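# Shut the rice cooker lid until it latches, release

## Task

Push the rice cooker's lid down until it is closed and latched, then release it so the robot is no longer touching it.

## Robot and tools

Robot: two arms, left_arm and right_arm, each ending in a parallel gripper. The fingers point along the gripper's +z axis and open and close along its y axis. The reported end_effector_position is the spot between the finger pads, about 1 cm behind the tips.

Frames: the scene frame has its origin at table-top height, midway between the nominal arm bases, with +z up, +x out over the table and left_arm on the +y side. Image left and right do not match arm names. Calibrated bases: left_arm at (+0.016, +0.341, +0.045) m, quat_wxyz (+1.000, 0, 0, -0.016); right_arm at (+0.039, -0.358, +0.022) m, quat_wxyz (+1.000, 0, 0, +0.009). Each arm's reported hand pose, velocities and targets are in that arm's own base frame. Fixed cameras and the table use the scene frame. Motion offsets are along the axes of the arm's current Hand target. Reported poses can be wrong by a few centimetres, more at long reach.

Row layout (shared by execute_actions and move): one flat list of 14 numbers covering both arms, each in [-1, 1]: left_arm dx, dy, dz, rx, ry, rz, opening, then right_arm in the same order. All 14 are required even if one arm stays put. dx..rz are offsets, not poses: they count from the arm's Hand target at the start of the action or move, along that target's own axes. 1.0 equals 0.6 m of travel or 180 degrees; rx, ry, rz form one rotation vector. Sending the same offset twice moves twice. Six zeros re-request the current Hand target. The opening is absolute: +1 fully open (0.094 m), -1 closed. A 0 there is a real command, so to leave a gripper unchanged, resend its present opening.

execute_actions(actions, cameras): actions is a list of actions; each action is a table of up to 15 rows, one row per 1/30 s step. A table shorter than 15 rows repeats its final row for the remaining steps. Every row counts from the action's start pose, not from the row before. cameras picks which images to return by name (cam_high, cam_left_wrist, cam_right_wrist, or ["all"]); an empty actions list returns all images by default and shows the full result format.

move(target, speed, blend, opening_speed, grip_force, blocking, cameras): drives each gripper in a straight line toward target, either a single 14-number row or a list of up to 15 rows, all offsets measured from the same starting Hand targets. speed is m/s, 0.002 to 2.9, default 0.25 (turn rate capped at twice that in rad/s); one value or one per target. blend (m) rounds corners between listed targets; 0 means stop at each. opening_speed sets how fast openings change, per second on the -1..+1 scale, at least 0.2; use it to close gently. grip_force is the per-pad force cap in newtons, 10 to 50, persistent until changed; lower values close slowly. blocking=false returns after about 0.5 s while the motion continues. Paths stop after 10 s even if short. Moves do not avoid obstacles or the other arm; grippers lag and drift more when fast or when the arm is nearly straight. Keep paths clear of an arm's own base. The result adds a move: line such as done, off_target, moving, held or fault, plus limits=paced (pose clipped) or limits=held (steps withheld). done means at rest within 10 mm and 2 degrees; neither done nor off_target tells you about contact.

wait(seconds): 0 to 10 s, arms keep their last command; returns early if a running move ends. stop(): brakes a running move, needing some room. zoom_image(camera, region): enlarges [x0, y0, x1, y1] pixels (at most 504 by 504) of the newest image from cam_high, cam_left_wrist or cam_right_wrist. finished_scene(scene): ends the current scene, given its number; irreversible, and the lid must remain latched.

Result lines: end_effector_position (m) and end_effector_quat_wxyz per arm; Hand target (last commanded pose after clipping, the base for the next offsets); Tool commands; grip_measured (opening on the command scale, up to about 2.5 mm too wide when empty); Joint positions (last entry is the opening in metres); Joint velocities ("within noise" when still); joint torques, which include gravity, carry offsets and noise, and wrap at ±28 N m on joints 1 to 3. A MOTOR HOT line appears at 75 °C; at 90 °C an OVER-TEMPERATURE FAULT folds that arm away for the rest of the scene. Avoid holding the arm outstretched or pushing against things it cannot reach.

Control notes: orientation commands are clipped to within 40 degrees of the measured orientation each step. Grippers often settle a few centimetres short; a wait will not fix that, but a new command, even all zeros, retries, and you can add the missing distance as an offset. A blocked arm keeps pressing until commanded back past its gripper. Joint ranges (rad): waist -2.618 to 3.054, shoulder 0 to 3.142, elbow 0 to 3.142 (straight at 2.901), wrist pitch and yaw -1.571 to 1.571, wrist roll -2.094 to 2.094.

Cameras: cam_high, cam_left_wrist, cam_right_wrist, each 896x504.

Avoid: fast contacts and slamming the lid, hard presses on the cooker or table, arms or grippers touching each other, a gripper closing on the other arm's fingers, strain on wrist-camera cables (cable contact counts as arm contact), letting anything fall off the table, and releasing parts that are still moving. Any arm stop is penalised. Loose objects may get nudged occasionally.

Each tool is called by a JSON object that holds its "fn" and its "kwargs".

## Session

{"fn": "execute_actions", "kwargs": {"actions": []}}

Scene clock: 0.00 s.
left_arm: end_effector_position=(+0.2665, -0.1664, +0.3076) grip_measured=+1.000 end_effector_quat_wxyz=(+0.381, +0.107, +0.829, -0.395) | right_arm: end_effector_position=(+0.3802, +0.0924, +0.2984) grip_measured=+1.000 end_effector_quat_wxyz=(+0.335, -0.127, +0.928, +0.105)
Joint positions: left_arm=[-0.204 0.97 1.046 -0.603 0.657 -0.334 0.094] | right_arm=[0.149 1.505 1.7 -1.071 -0.188 -0.054 0.094]
Joint velocities: within noise
Joint torques (N m): no reading
Heat: left arm: 33 °C; right arm: 37 °C.
Hand target: left_arm +0.2657, -0.1670, +0.3181; +0.394, +0.115, +0.821, -0.397 | right_arm +0.3784, +0.0924, +0.3009; +0.336, -0.127, +0.927, +0.105
Tool commands: left_gripper/opening=+1.0 right_gripper/opening=+1.0

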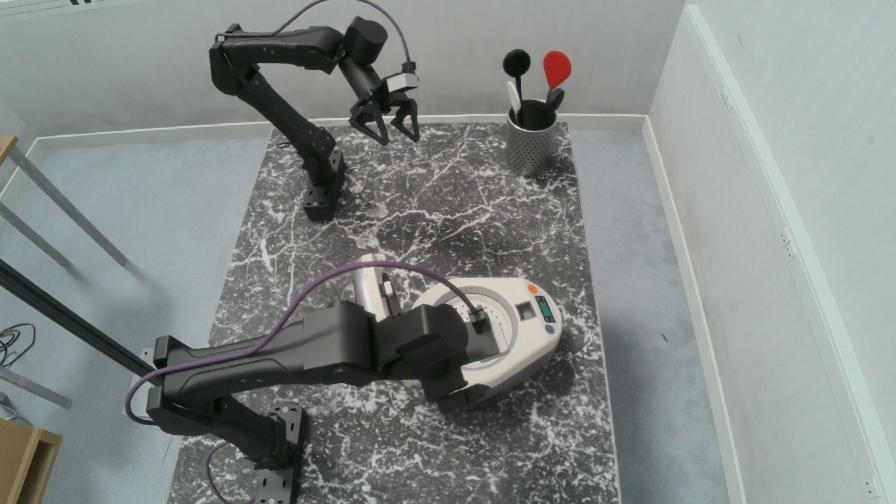

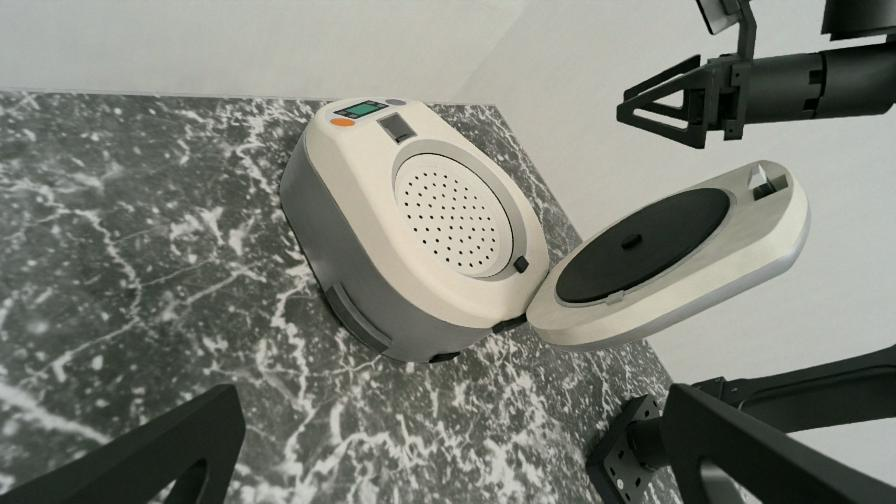

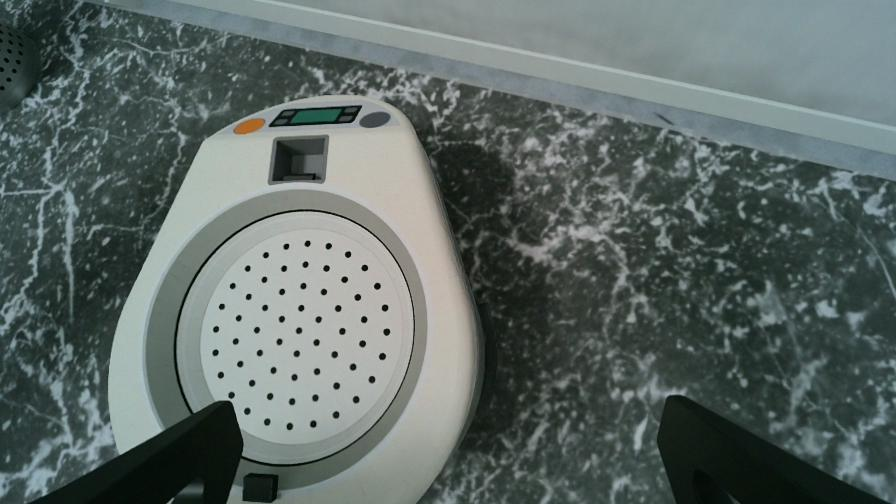

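{"fn": "zoom_image", "kwargs": {"camera": "cam_high", "region": [330, 230, 590, 430]}}

{"fn": "zoom_image", "kwargs": {"camera": "cam_left_wrist", "region": [440, 0, 896, 504]}}

Scaled by 1.938.

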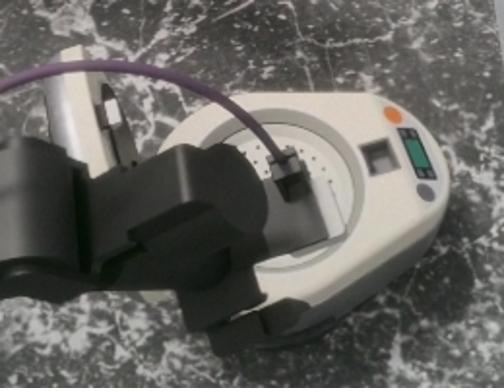

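Scaled by 1.000.

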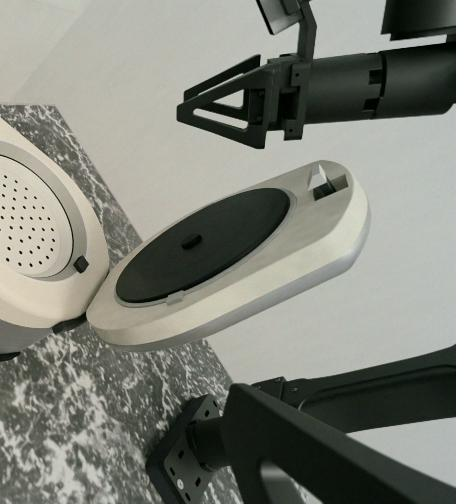

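{"fn": "move", "kwargs": {"target": [[0, 0, 0, 0, 0, 0, 1, 0.0102, -0.2287, -0.1287, 0.1081, -0.0183, 0.1257, -0.9], [0, 0, 0, 0, 0, 0, 1, 0.1807, -0.1608, -0.2873, 0.1477, -0.025, 0.1718, -0.9]], "speed": 0.25, "blend": 0.03, "cameras": ["all"]}}

Scene clock: 146.00 s.
left_arm: end_effector_position=(+0.2665, -0.1664, +0.3076) grip_measured=+1.000 end_effector_quat_wxyz=(+0.381, +0.107, +0.829, -0.395) | right_arm: end_effector_position=(+0.2298, -0.0648, +0.3568) grip_measured=-0.898 end_effector_quat_wxyz=(+0.366, +0.198, +0.909, -0.019)
Joint positions: left_arm=[-0.204 0.97 1.046 -0.603 0.657 -0.334 0.094] | right_arm=[-0.292 1.093 1.688 -1.415 -0.018 0.143 0.005]
Joint torques (N m): left_arm=[0.01 -2.02 7.21 1.63 0.2 0.06] | right_arm=[-0.59 -0.87 5.11 1.22 0.03 0.07]
Heat: left arm: 39 °C; right arm: 40 °C.
Hand target: left_arm +0.2657, -0.1670, +0.3181; +0.394, +0.115, +0.821, -0.397 | right_arm +0.2248, -0.0652, +0.3497; +0.351, +0.206, +0.913, -0.019
Off the commanded pose: left_arm 0.011 m, 2 deg | right_arm 0.009 m, 2 deg.
move: off_target (left_arm)

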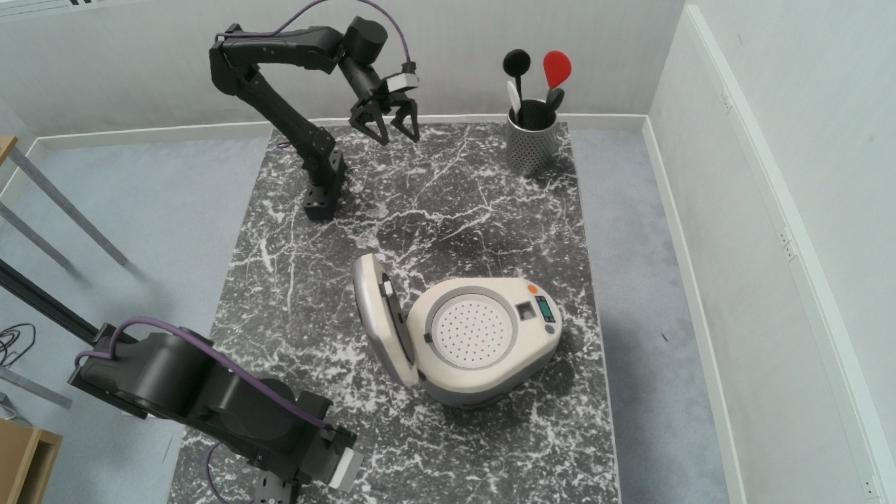

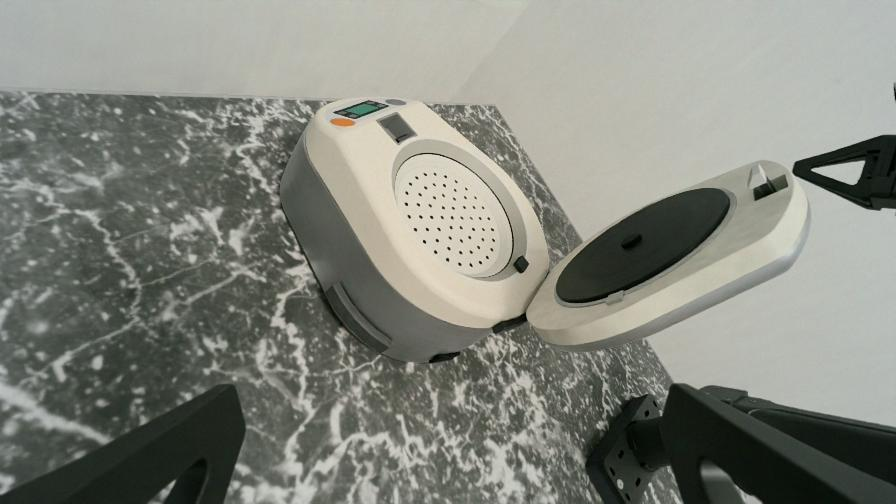

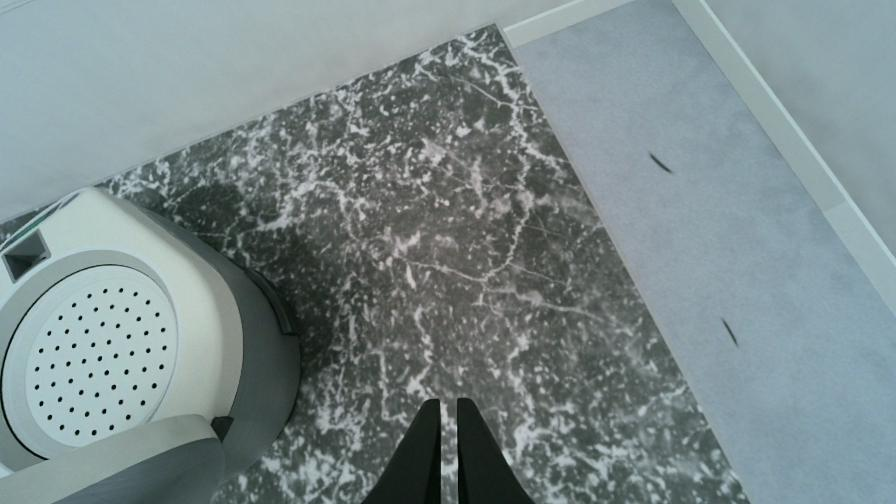

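{"fn": "move", "kwargs": {"target": [[0, 0, 0, 0, 0, 0, 1, 0.1312, 0.1793, -0.0765, -0.137, 0.0232, -0.1587, -0.9], [0, 0, 0, 0, 0, 0, 1, 0.0973, 0.2533, -0.0367, -0.137, 0.0232, -0.1587, -0.9], [0, 0, 0, 0, 0, 0, 1, 0.0313, 0.3502, 0.0433, -0.137, 0.0232, -0.1587, -0.9], [0, 0, 0, 0, 0, 0, 1, 0.0143, 0.4135, 0.1495, -0.137, 0.0232, -0.1587, -0.9]], "speed": [0.15, 0.1, 0.08, 0.08], "blend": 0.02, "cameras": ["all"]}}

Scene clock: 198.83 s.
left_arm: end_effector_position=(+0.2665, -0.1664, +0.3076) grip_measured=+1.000 end_effector_quat_wxyz=(+0.381, +0.107, +0.829, -0.395) | right_arm: end_effector_position=(+0.3696, +0.1454, +0.3119) grip_measured=-0.898 end_effector_quat_wxyz=(+0.346, -0.096, +0.929, +0.093)
Joint positions: left_arm=[-0.204 0.97 1.046 -0.603 0.657 -0.334 0.094] | right_arm=[0.375 1.517 1.755 -1.077 0.006 0.167 0.005]
Joint torques (N m): left_arm=[0.08 -1.98 7.2 1.65 0.22 0.04] | right_arm=[-0.27 -4.45 6.09 1.59 -0.18 -0.1]
Heat: left arm: 40 °C; right arm: 40 °C.
Hand target: left_arm +0.2657, -0.1670, +0.3181; +0.394, +0.115, +0.821, -0.397 | right_arm +0.3725, +0.1488, +0.3042; +0.338, -0.102, +0.930, +0.097
Off the commanded pose: left_arm 0.011 m, 2 deg | right_arm 0.009 m, 1 deg.
move: off_target (left_arm)

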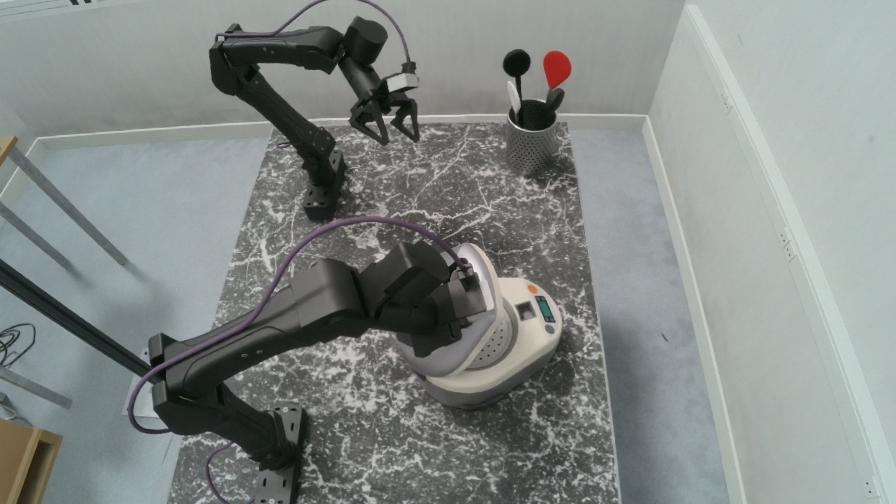

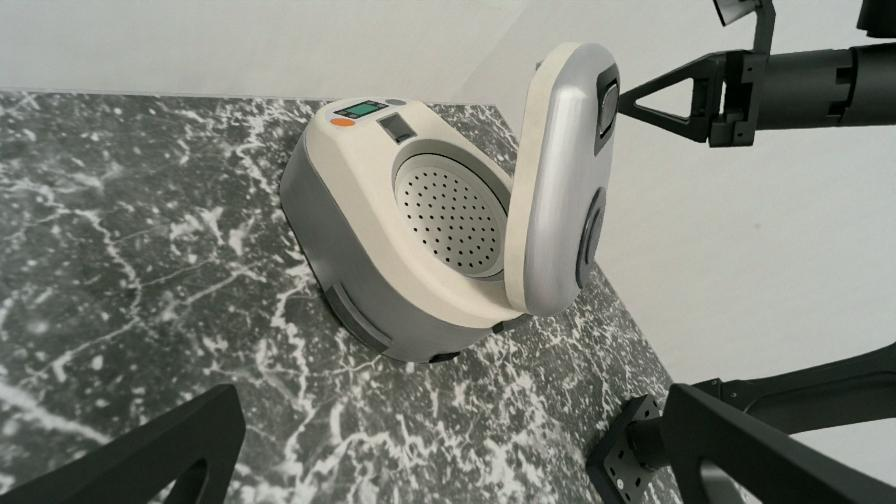

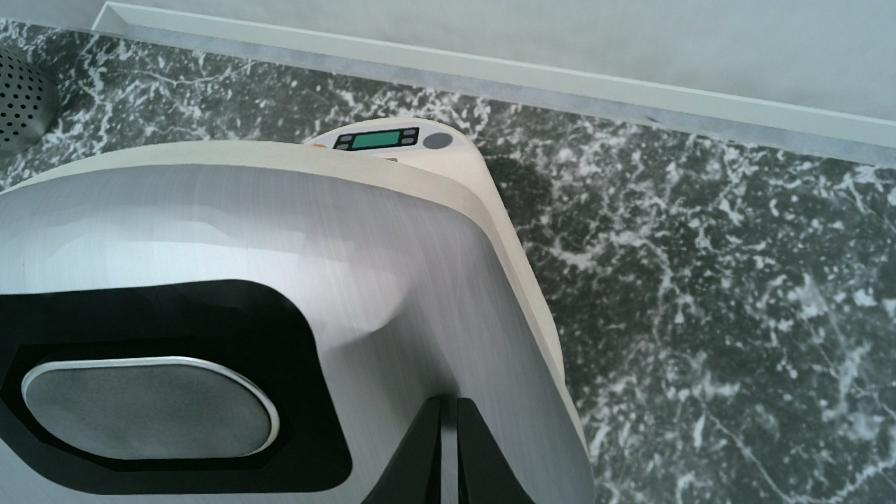

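{"fn": "move", "kwargs": {"target": [[0, 0, 0, 0, 0, 0, 1, -0.007, -0.0072, 0.0762, 0, 0.02, 0, -0.9], [0, 0, 0, 0, 0, 0, 1, 0.0105, -0.0127, 0.1422, 0, 0.05, 0, -0.9], [0, 0, 0, 0, 0, 0, 1, 0.1015, -0.029, 0.2602, 0, 0.08, 0, -0.9]], "speed": [0.08, 0.07, 0.06], "blend": 0.02, "cameras": ["all"]}}

Scene clock: 237.43 s.
left_arm: end_effector_position=(+0.2665, -0.1664, +0.3076) grip_measured=+1.000 end_effector_quat_wxyz=(+0.381, +0.107, +0.829, -0.395) | right_arm: end_effector_position=(+0.4410, +0.1666, +0.1983) grip_measured=-0.898 end_effector_quat_wxyz=(+0.291, -0.107, +0.946, +0.096)
Joint positions: left_arm=[-0.204 0.97 1.046 -0.603 0.657 -0.334 0.094] | right_arm=[0.338 1.779 1.638 -0.807 -0.055 0.13 0.005]
Joint torques (N m): left_arm=[0.02 -2.04 7.19 1.63 0.24 0.03] | right_arm=[-0.06 -3.84 3.6 0.81 -0.15 -0.1]
Heat: left arm: 40 °C; right arm: 40 °C.
Hand target: left_arm +0.2657, -0.1670, +0.3181; +0.394, +0.115, +0.821, -0.397 | right_arm +0.4265, +0.1635, +0.1451; +0.219, -0.114, +0.965, +0.083
Off the commanded pose: left_arm 0.011 m, 2 deg | right_arm 0.055 m, 9 deg.
move: off_target (left_arm, right_arm)

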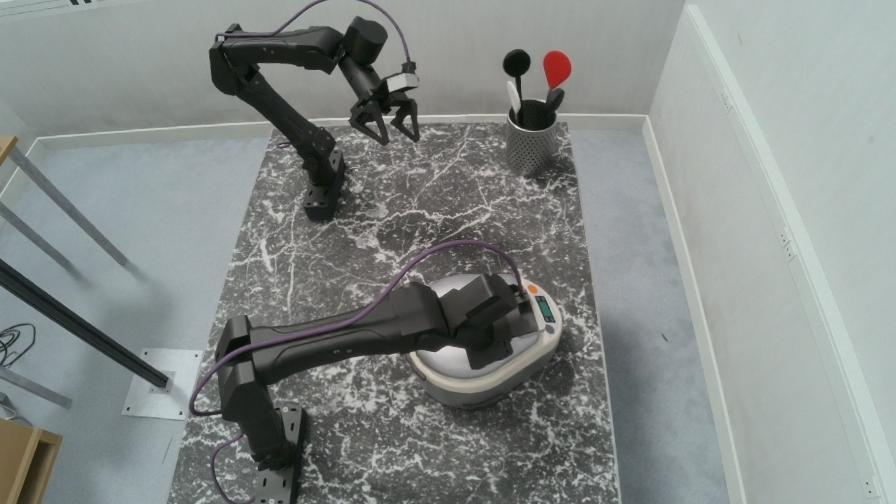

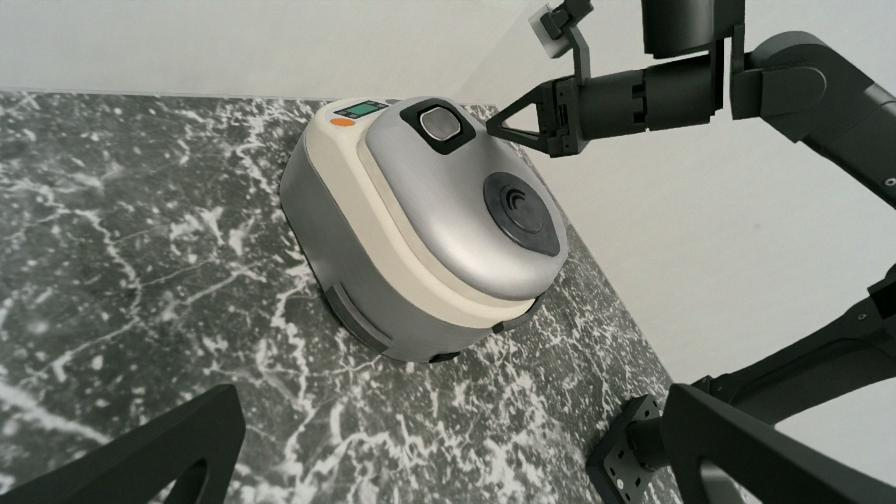

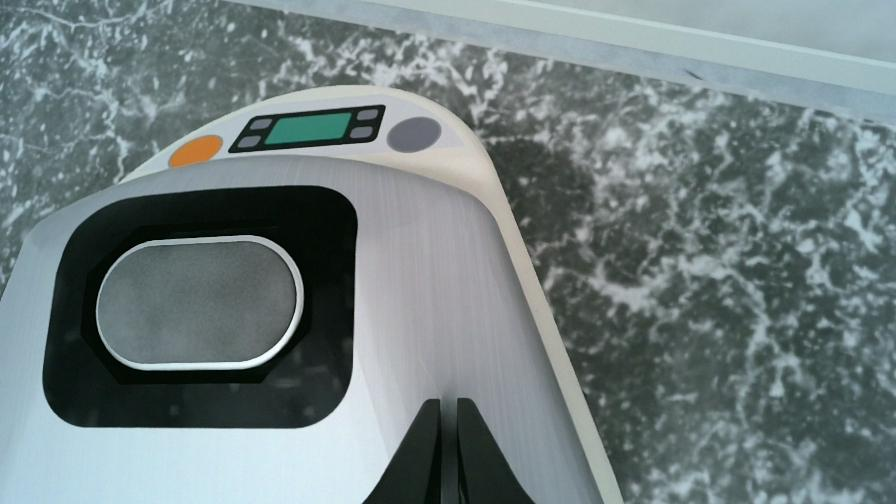

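{"fn": "move", "kwargs": {"target": [0, 0, 0, 0, 0, 0, 1, 0.0132, -0.0033, 0.0267, 0, 0, 0, -0.9], "speed": 0.06, "cameras": ["cam_left_wrist"]}}

Scene clock: 247.73 s.
left_arm: end_effector_position=(+0.2665, -0.1664, +0.3076) grip_measured=+1.000 end_effector_quat_wxyz=(+0.381, +0.107, +0.829, -0.395) | right_arm: end_effector_position=(+0.4512, +0.1679, +0.1972) grip_measured=-0.898 end_effector_quat_wxyz=(+0.321, -0.105, +0.936, +0.102)
Joint positions: left_arm=[-0.204 0.97 1.046 -0.603 0.657 -0.334 0.094] | right_arm=[0.334 1.766 1.579 -0.699 -0.055 0.13 0.005]
Joint torques (N m): left_arm=[0.02 -2.02 7.25 1.62 0.2 0.05] | right_arm=[0.32 -2.96 3.4 0.4 -0.15 -0.1]
Heat: left arm: 40 °C; right arm: 39 °C.
Hand target: left_arm +0.2657, -0.1670, +0.3181; +0.394, +0.115, +0.821, -0.397 | right_arm +0.4265, +0.1635, +0.1273; +0.219, -0.114, +0.965, +0.083
Off the commanded pose: left_arm 0.011 m, 2 deg | right_arm 0.074 m, 12 deg.
move: off_target (left_arm, right_arm)
Images, in order (width x height): cam_left_wrist 896x504.

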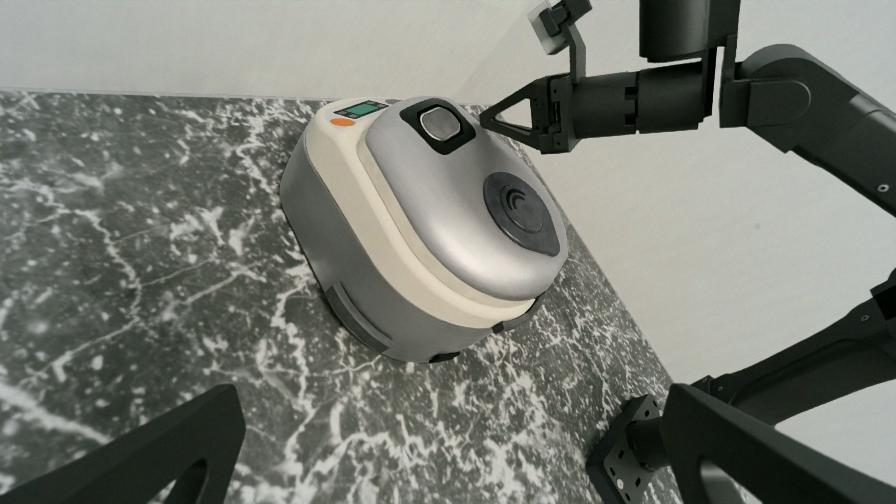

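{"fn": "move", "kwargs": {"target": [[0, 0, 0, 0, 0, 0, 1, -0.0908, 0.0125, -0.101, 0, -0.04, 0, -0.9], [0, 0, 0, 0, 0, 0, 1, -0.1239, 0.0208, -0.1676, 0, -0.04, 0, -0.9]], "speed": 0.08, "blend": 0.01, "cameras": ["all"]}}

Scene clock: 266.30 s.
left_arm: end_effector_position=(+0.2665, -0.1664, +0.3076) grip_measured=+1.000 end_effector_quat_wxyz=(+0.381, +0.107, +0.829, -0.395) | right_arm: end_effector_position=(+0.4481, +0.1664, +0.2545) grip_measured=-0.898 end_effector_quat_wxyz=(+0.288, -0.105, +0.947, +0.094)
Joint positions: left_arm=[-0.204 0.97 1.046 -0.603 0.657 -0.334 0.094] | right_arm=[0.334 1.868 1.985 -1.074 -0.053 0.13 0.005]
Joint torques (N m): left_arm=[0.01 -2.07 7.19 1.62 0.22 0.05] | right_arm=[0.35 -7.1 9.17 1.03 0.01 -0.05]
Heat: left arm: 40 °C; right arm: 39 °C.
Hand target: left_arm +0.2657, -0.1670, +0.3181; +0.394, +0.115, +0.821, -0.397 | right_arm +0.4479, +0.1679, +0.2510; +0.279, -0.108, +0.950, +0.090
Off the commanded pose: left_arm 0.011 m, 2 deg | right_arm 0.004 m, 1 deg.
move: off_target (left_arm)

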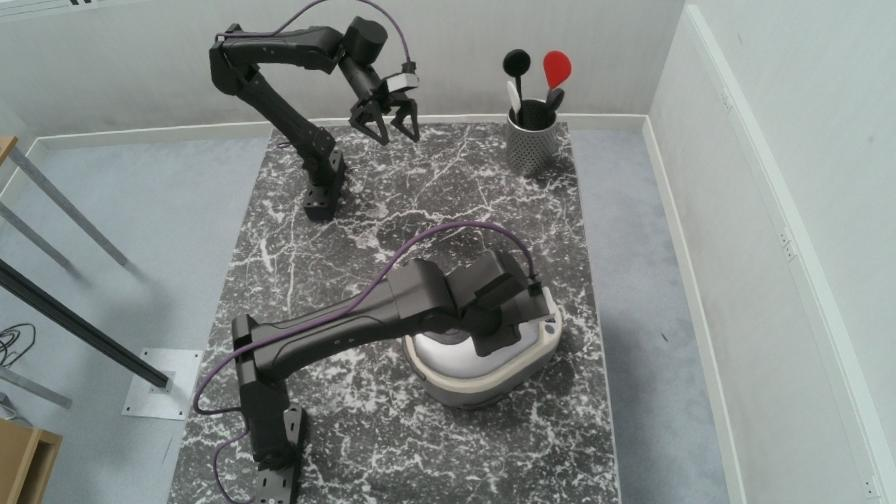

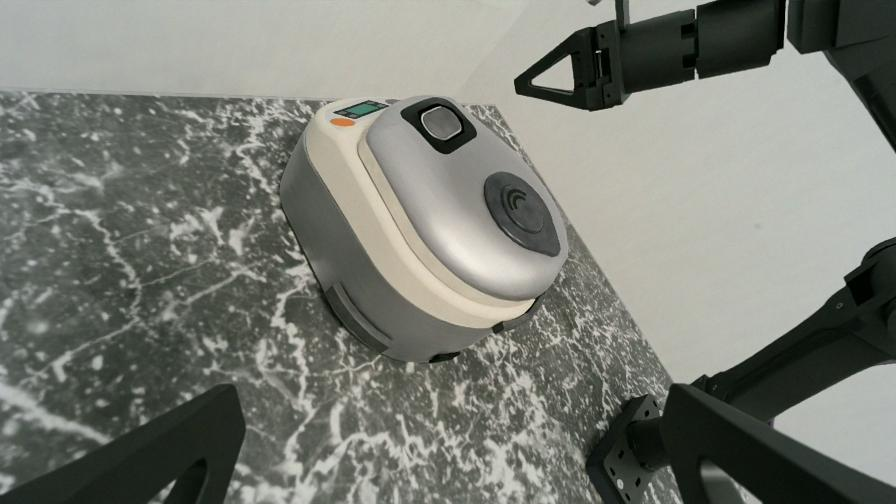

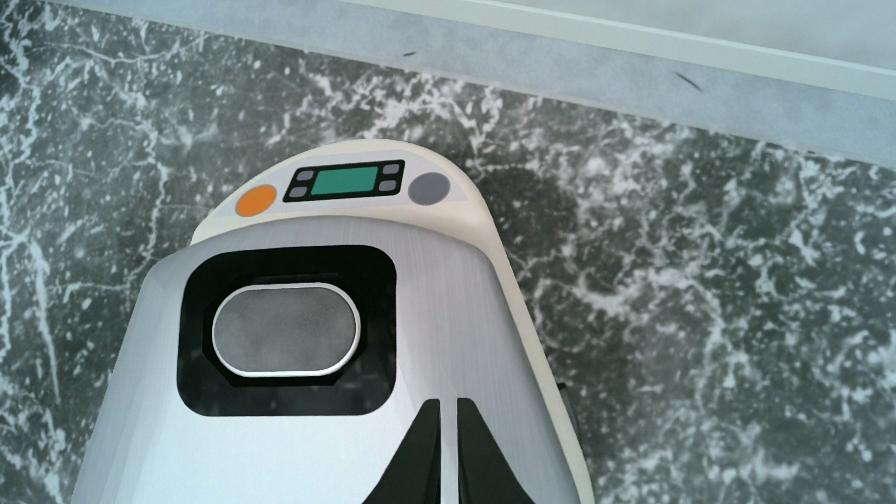

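The lid is down and latched, and the hand is clear of it.

{"fn": "finished_scene", "kwargs": {"scene": 3}}

The scene is finished: the task was done.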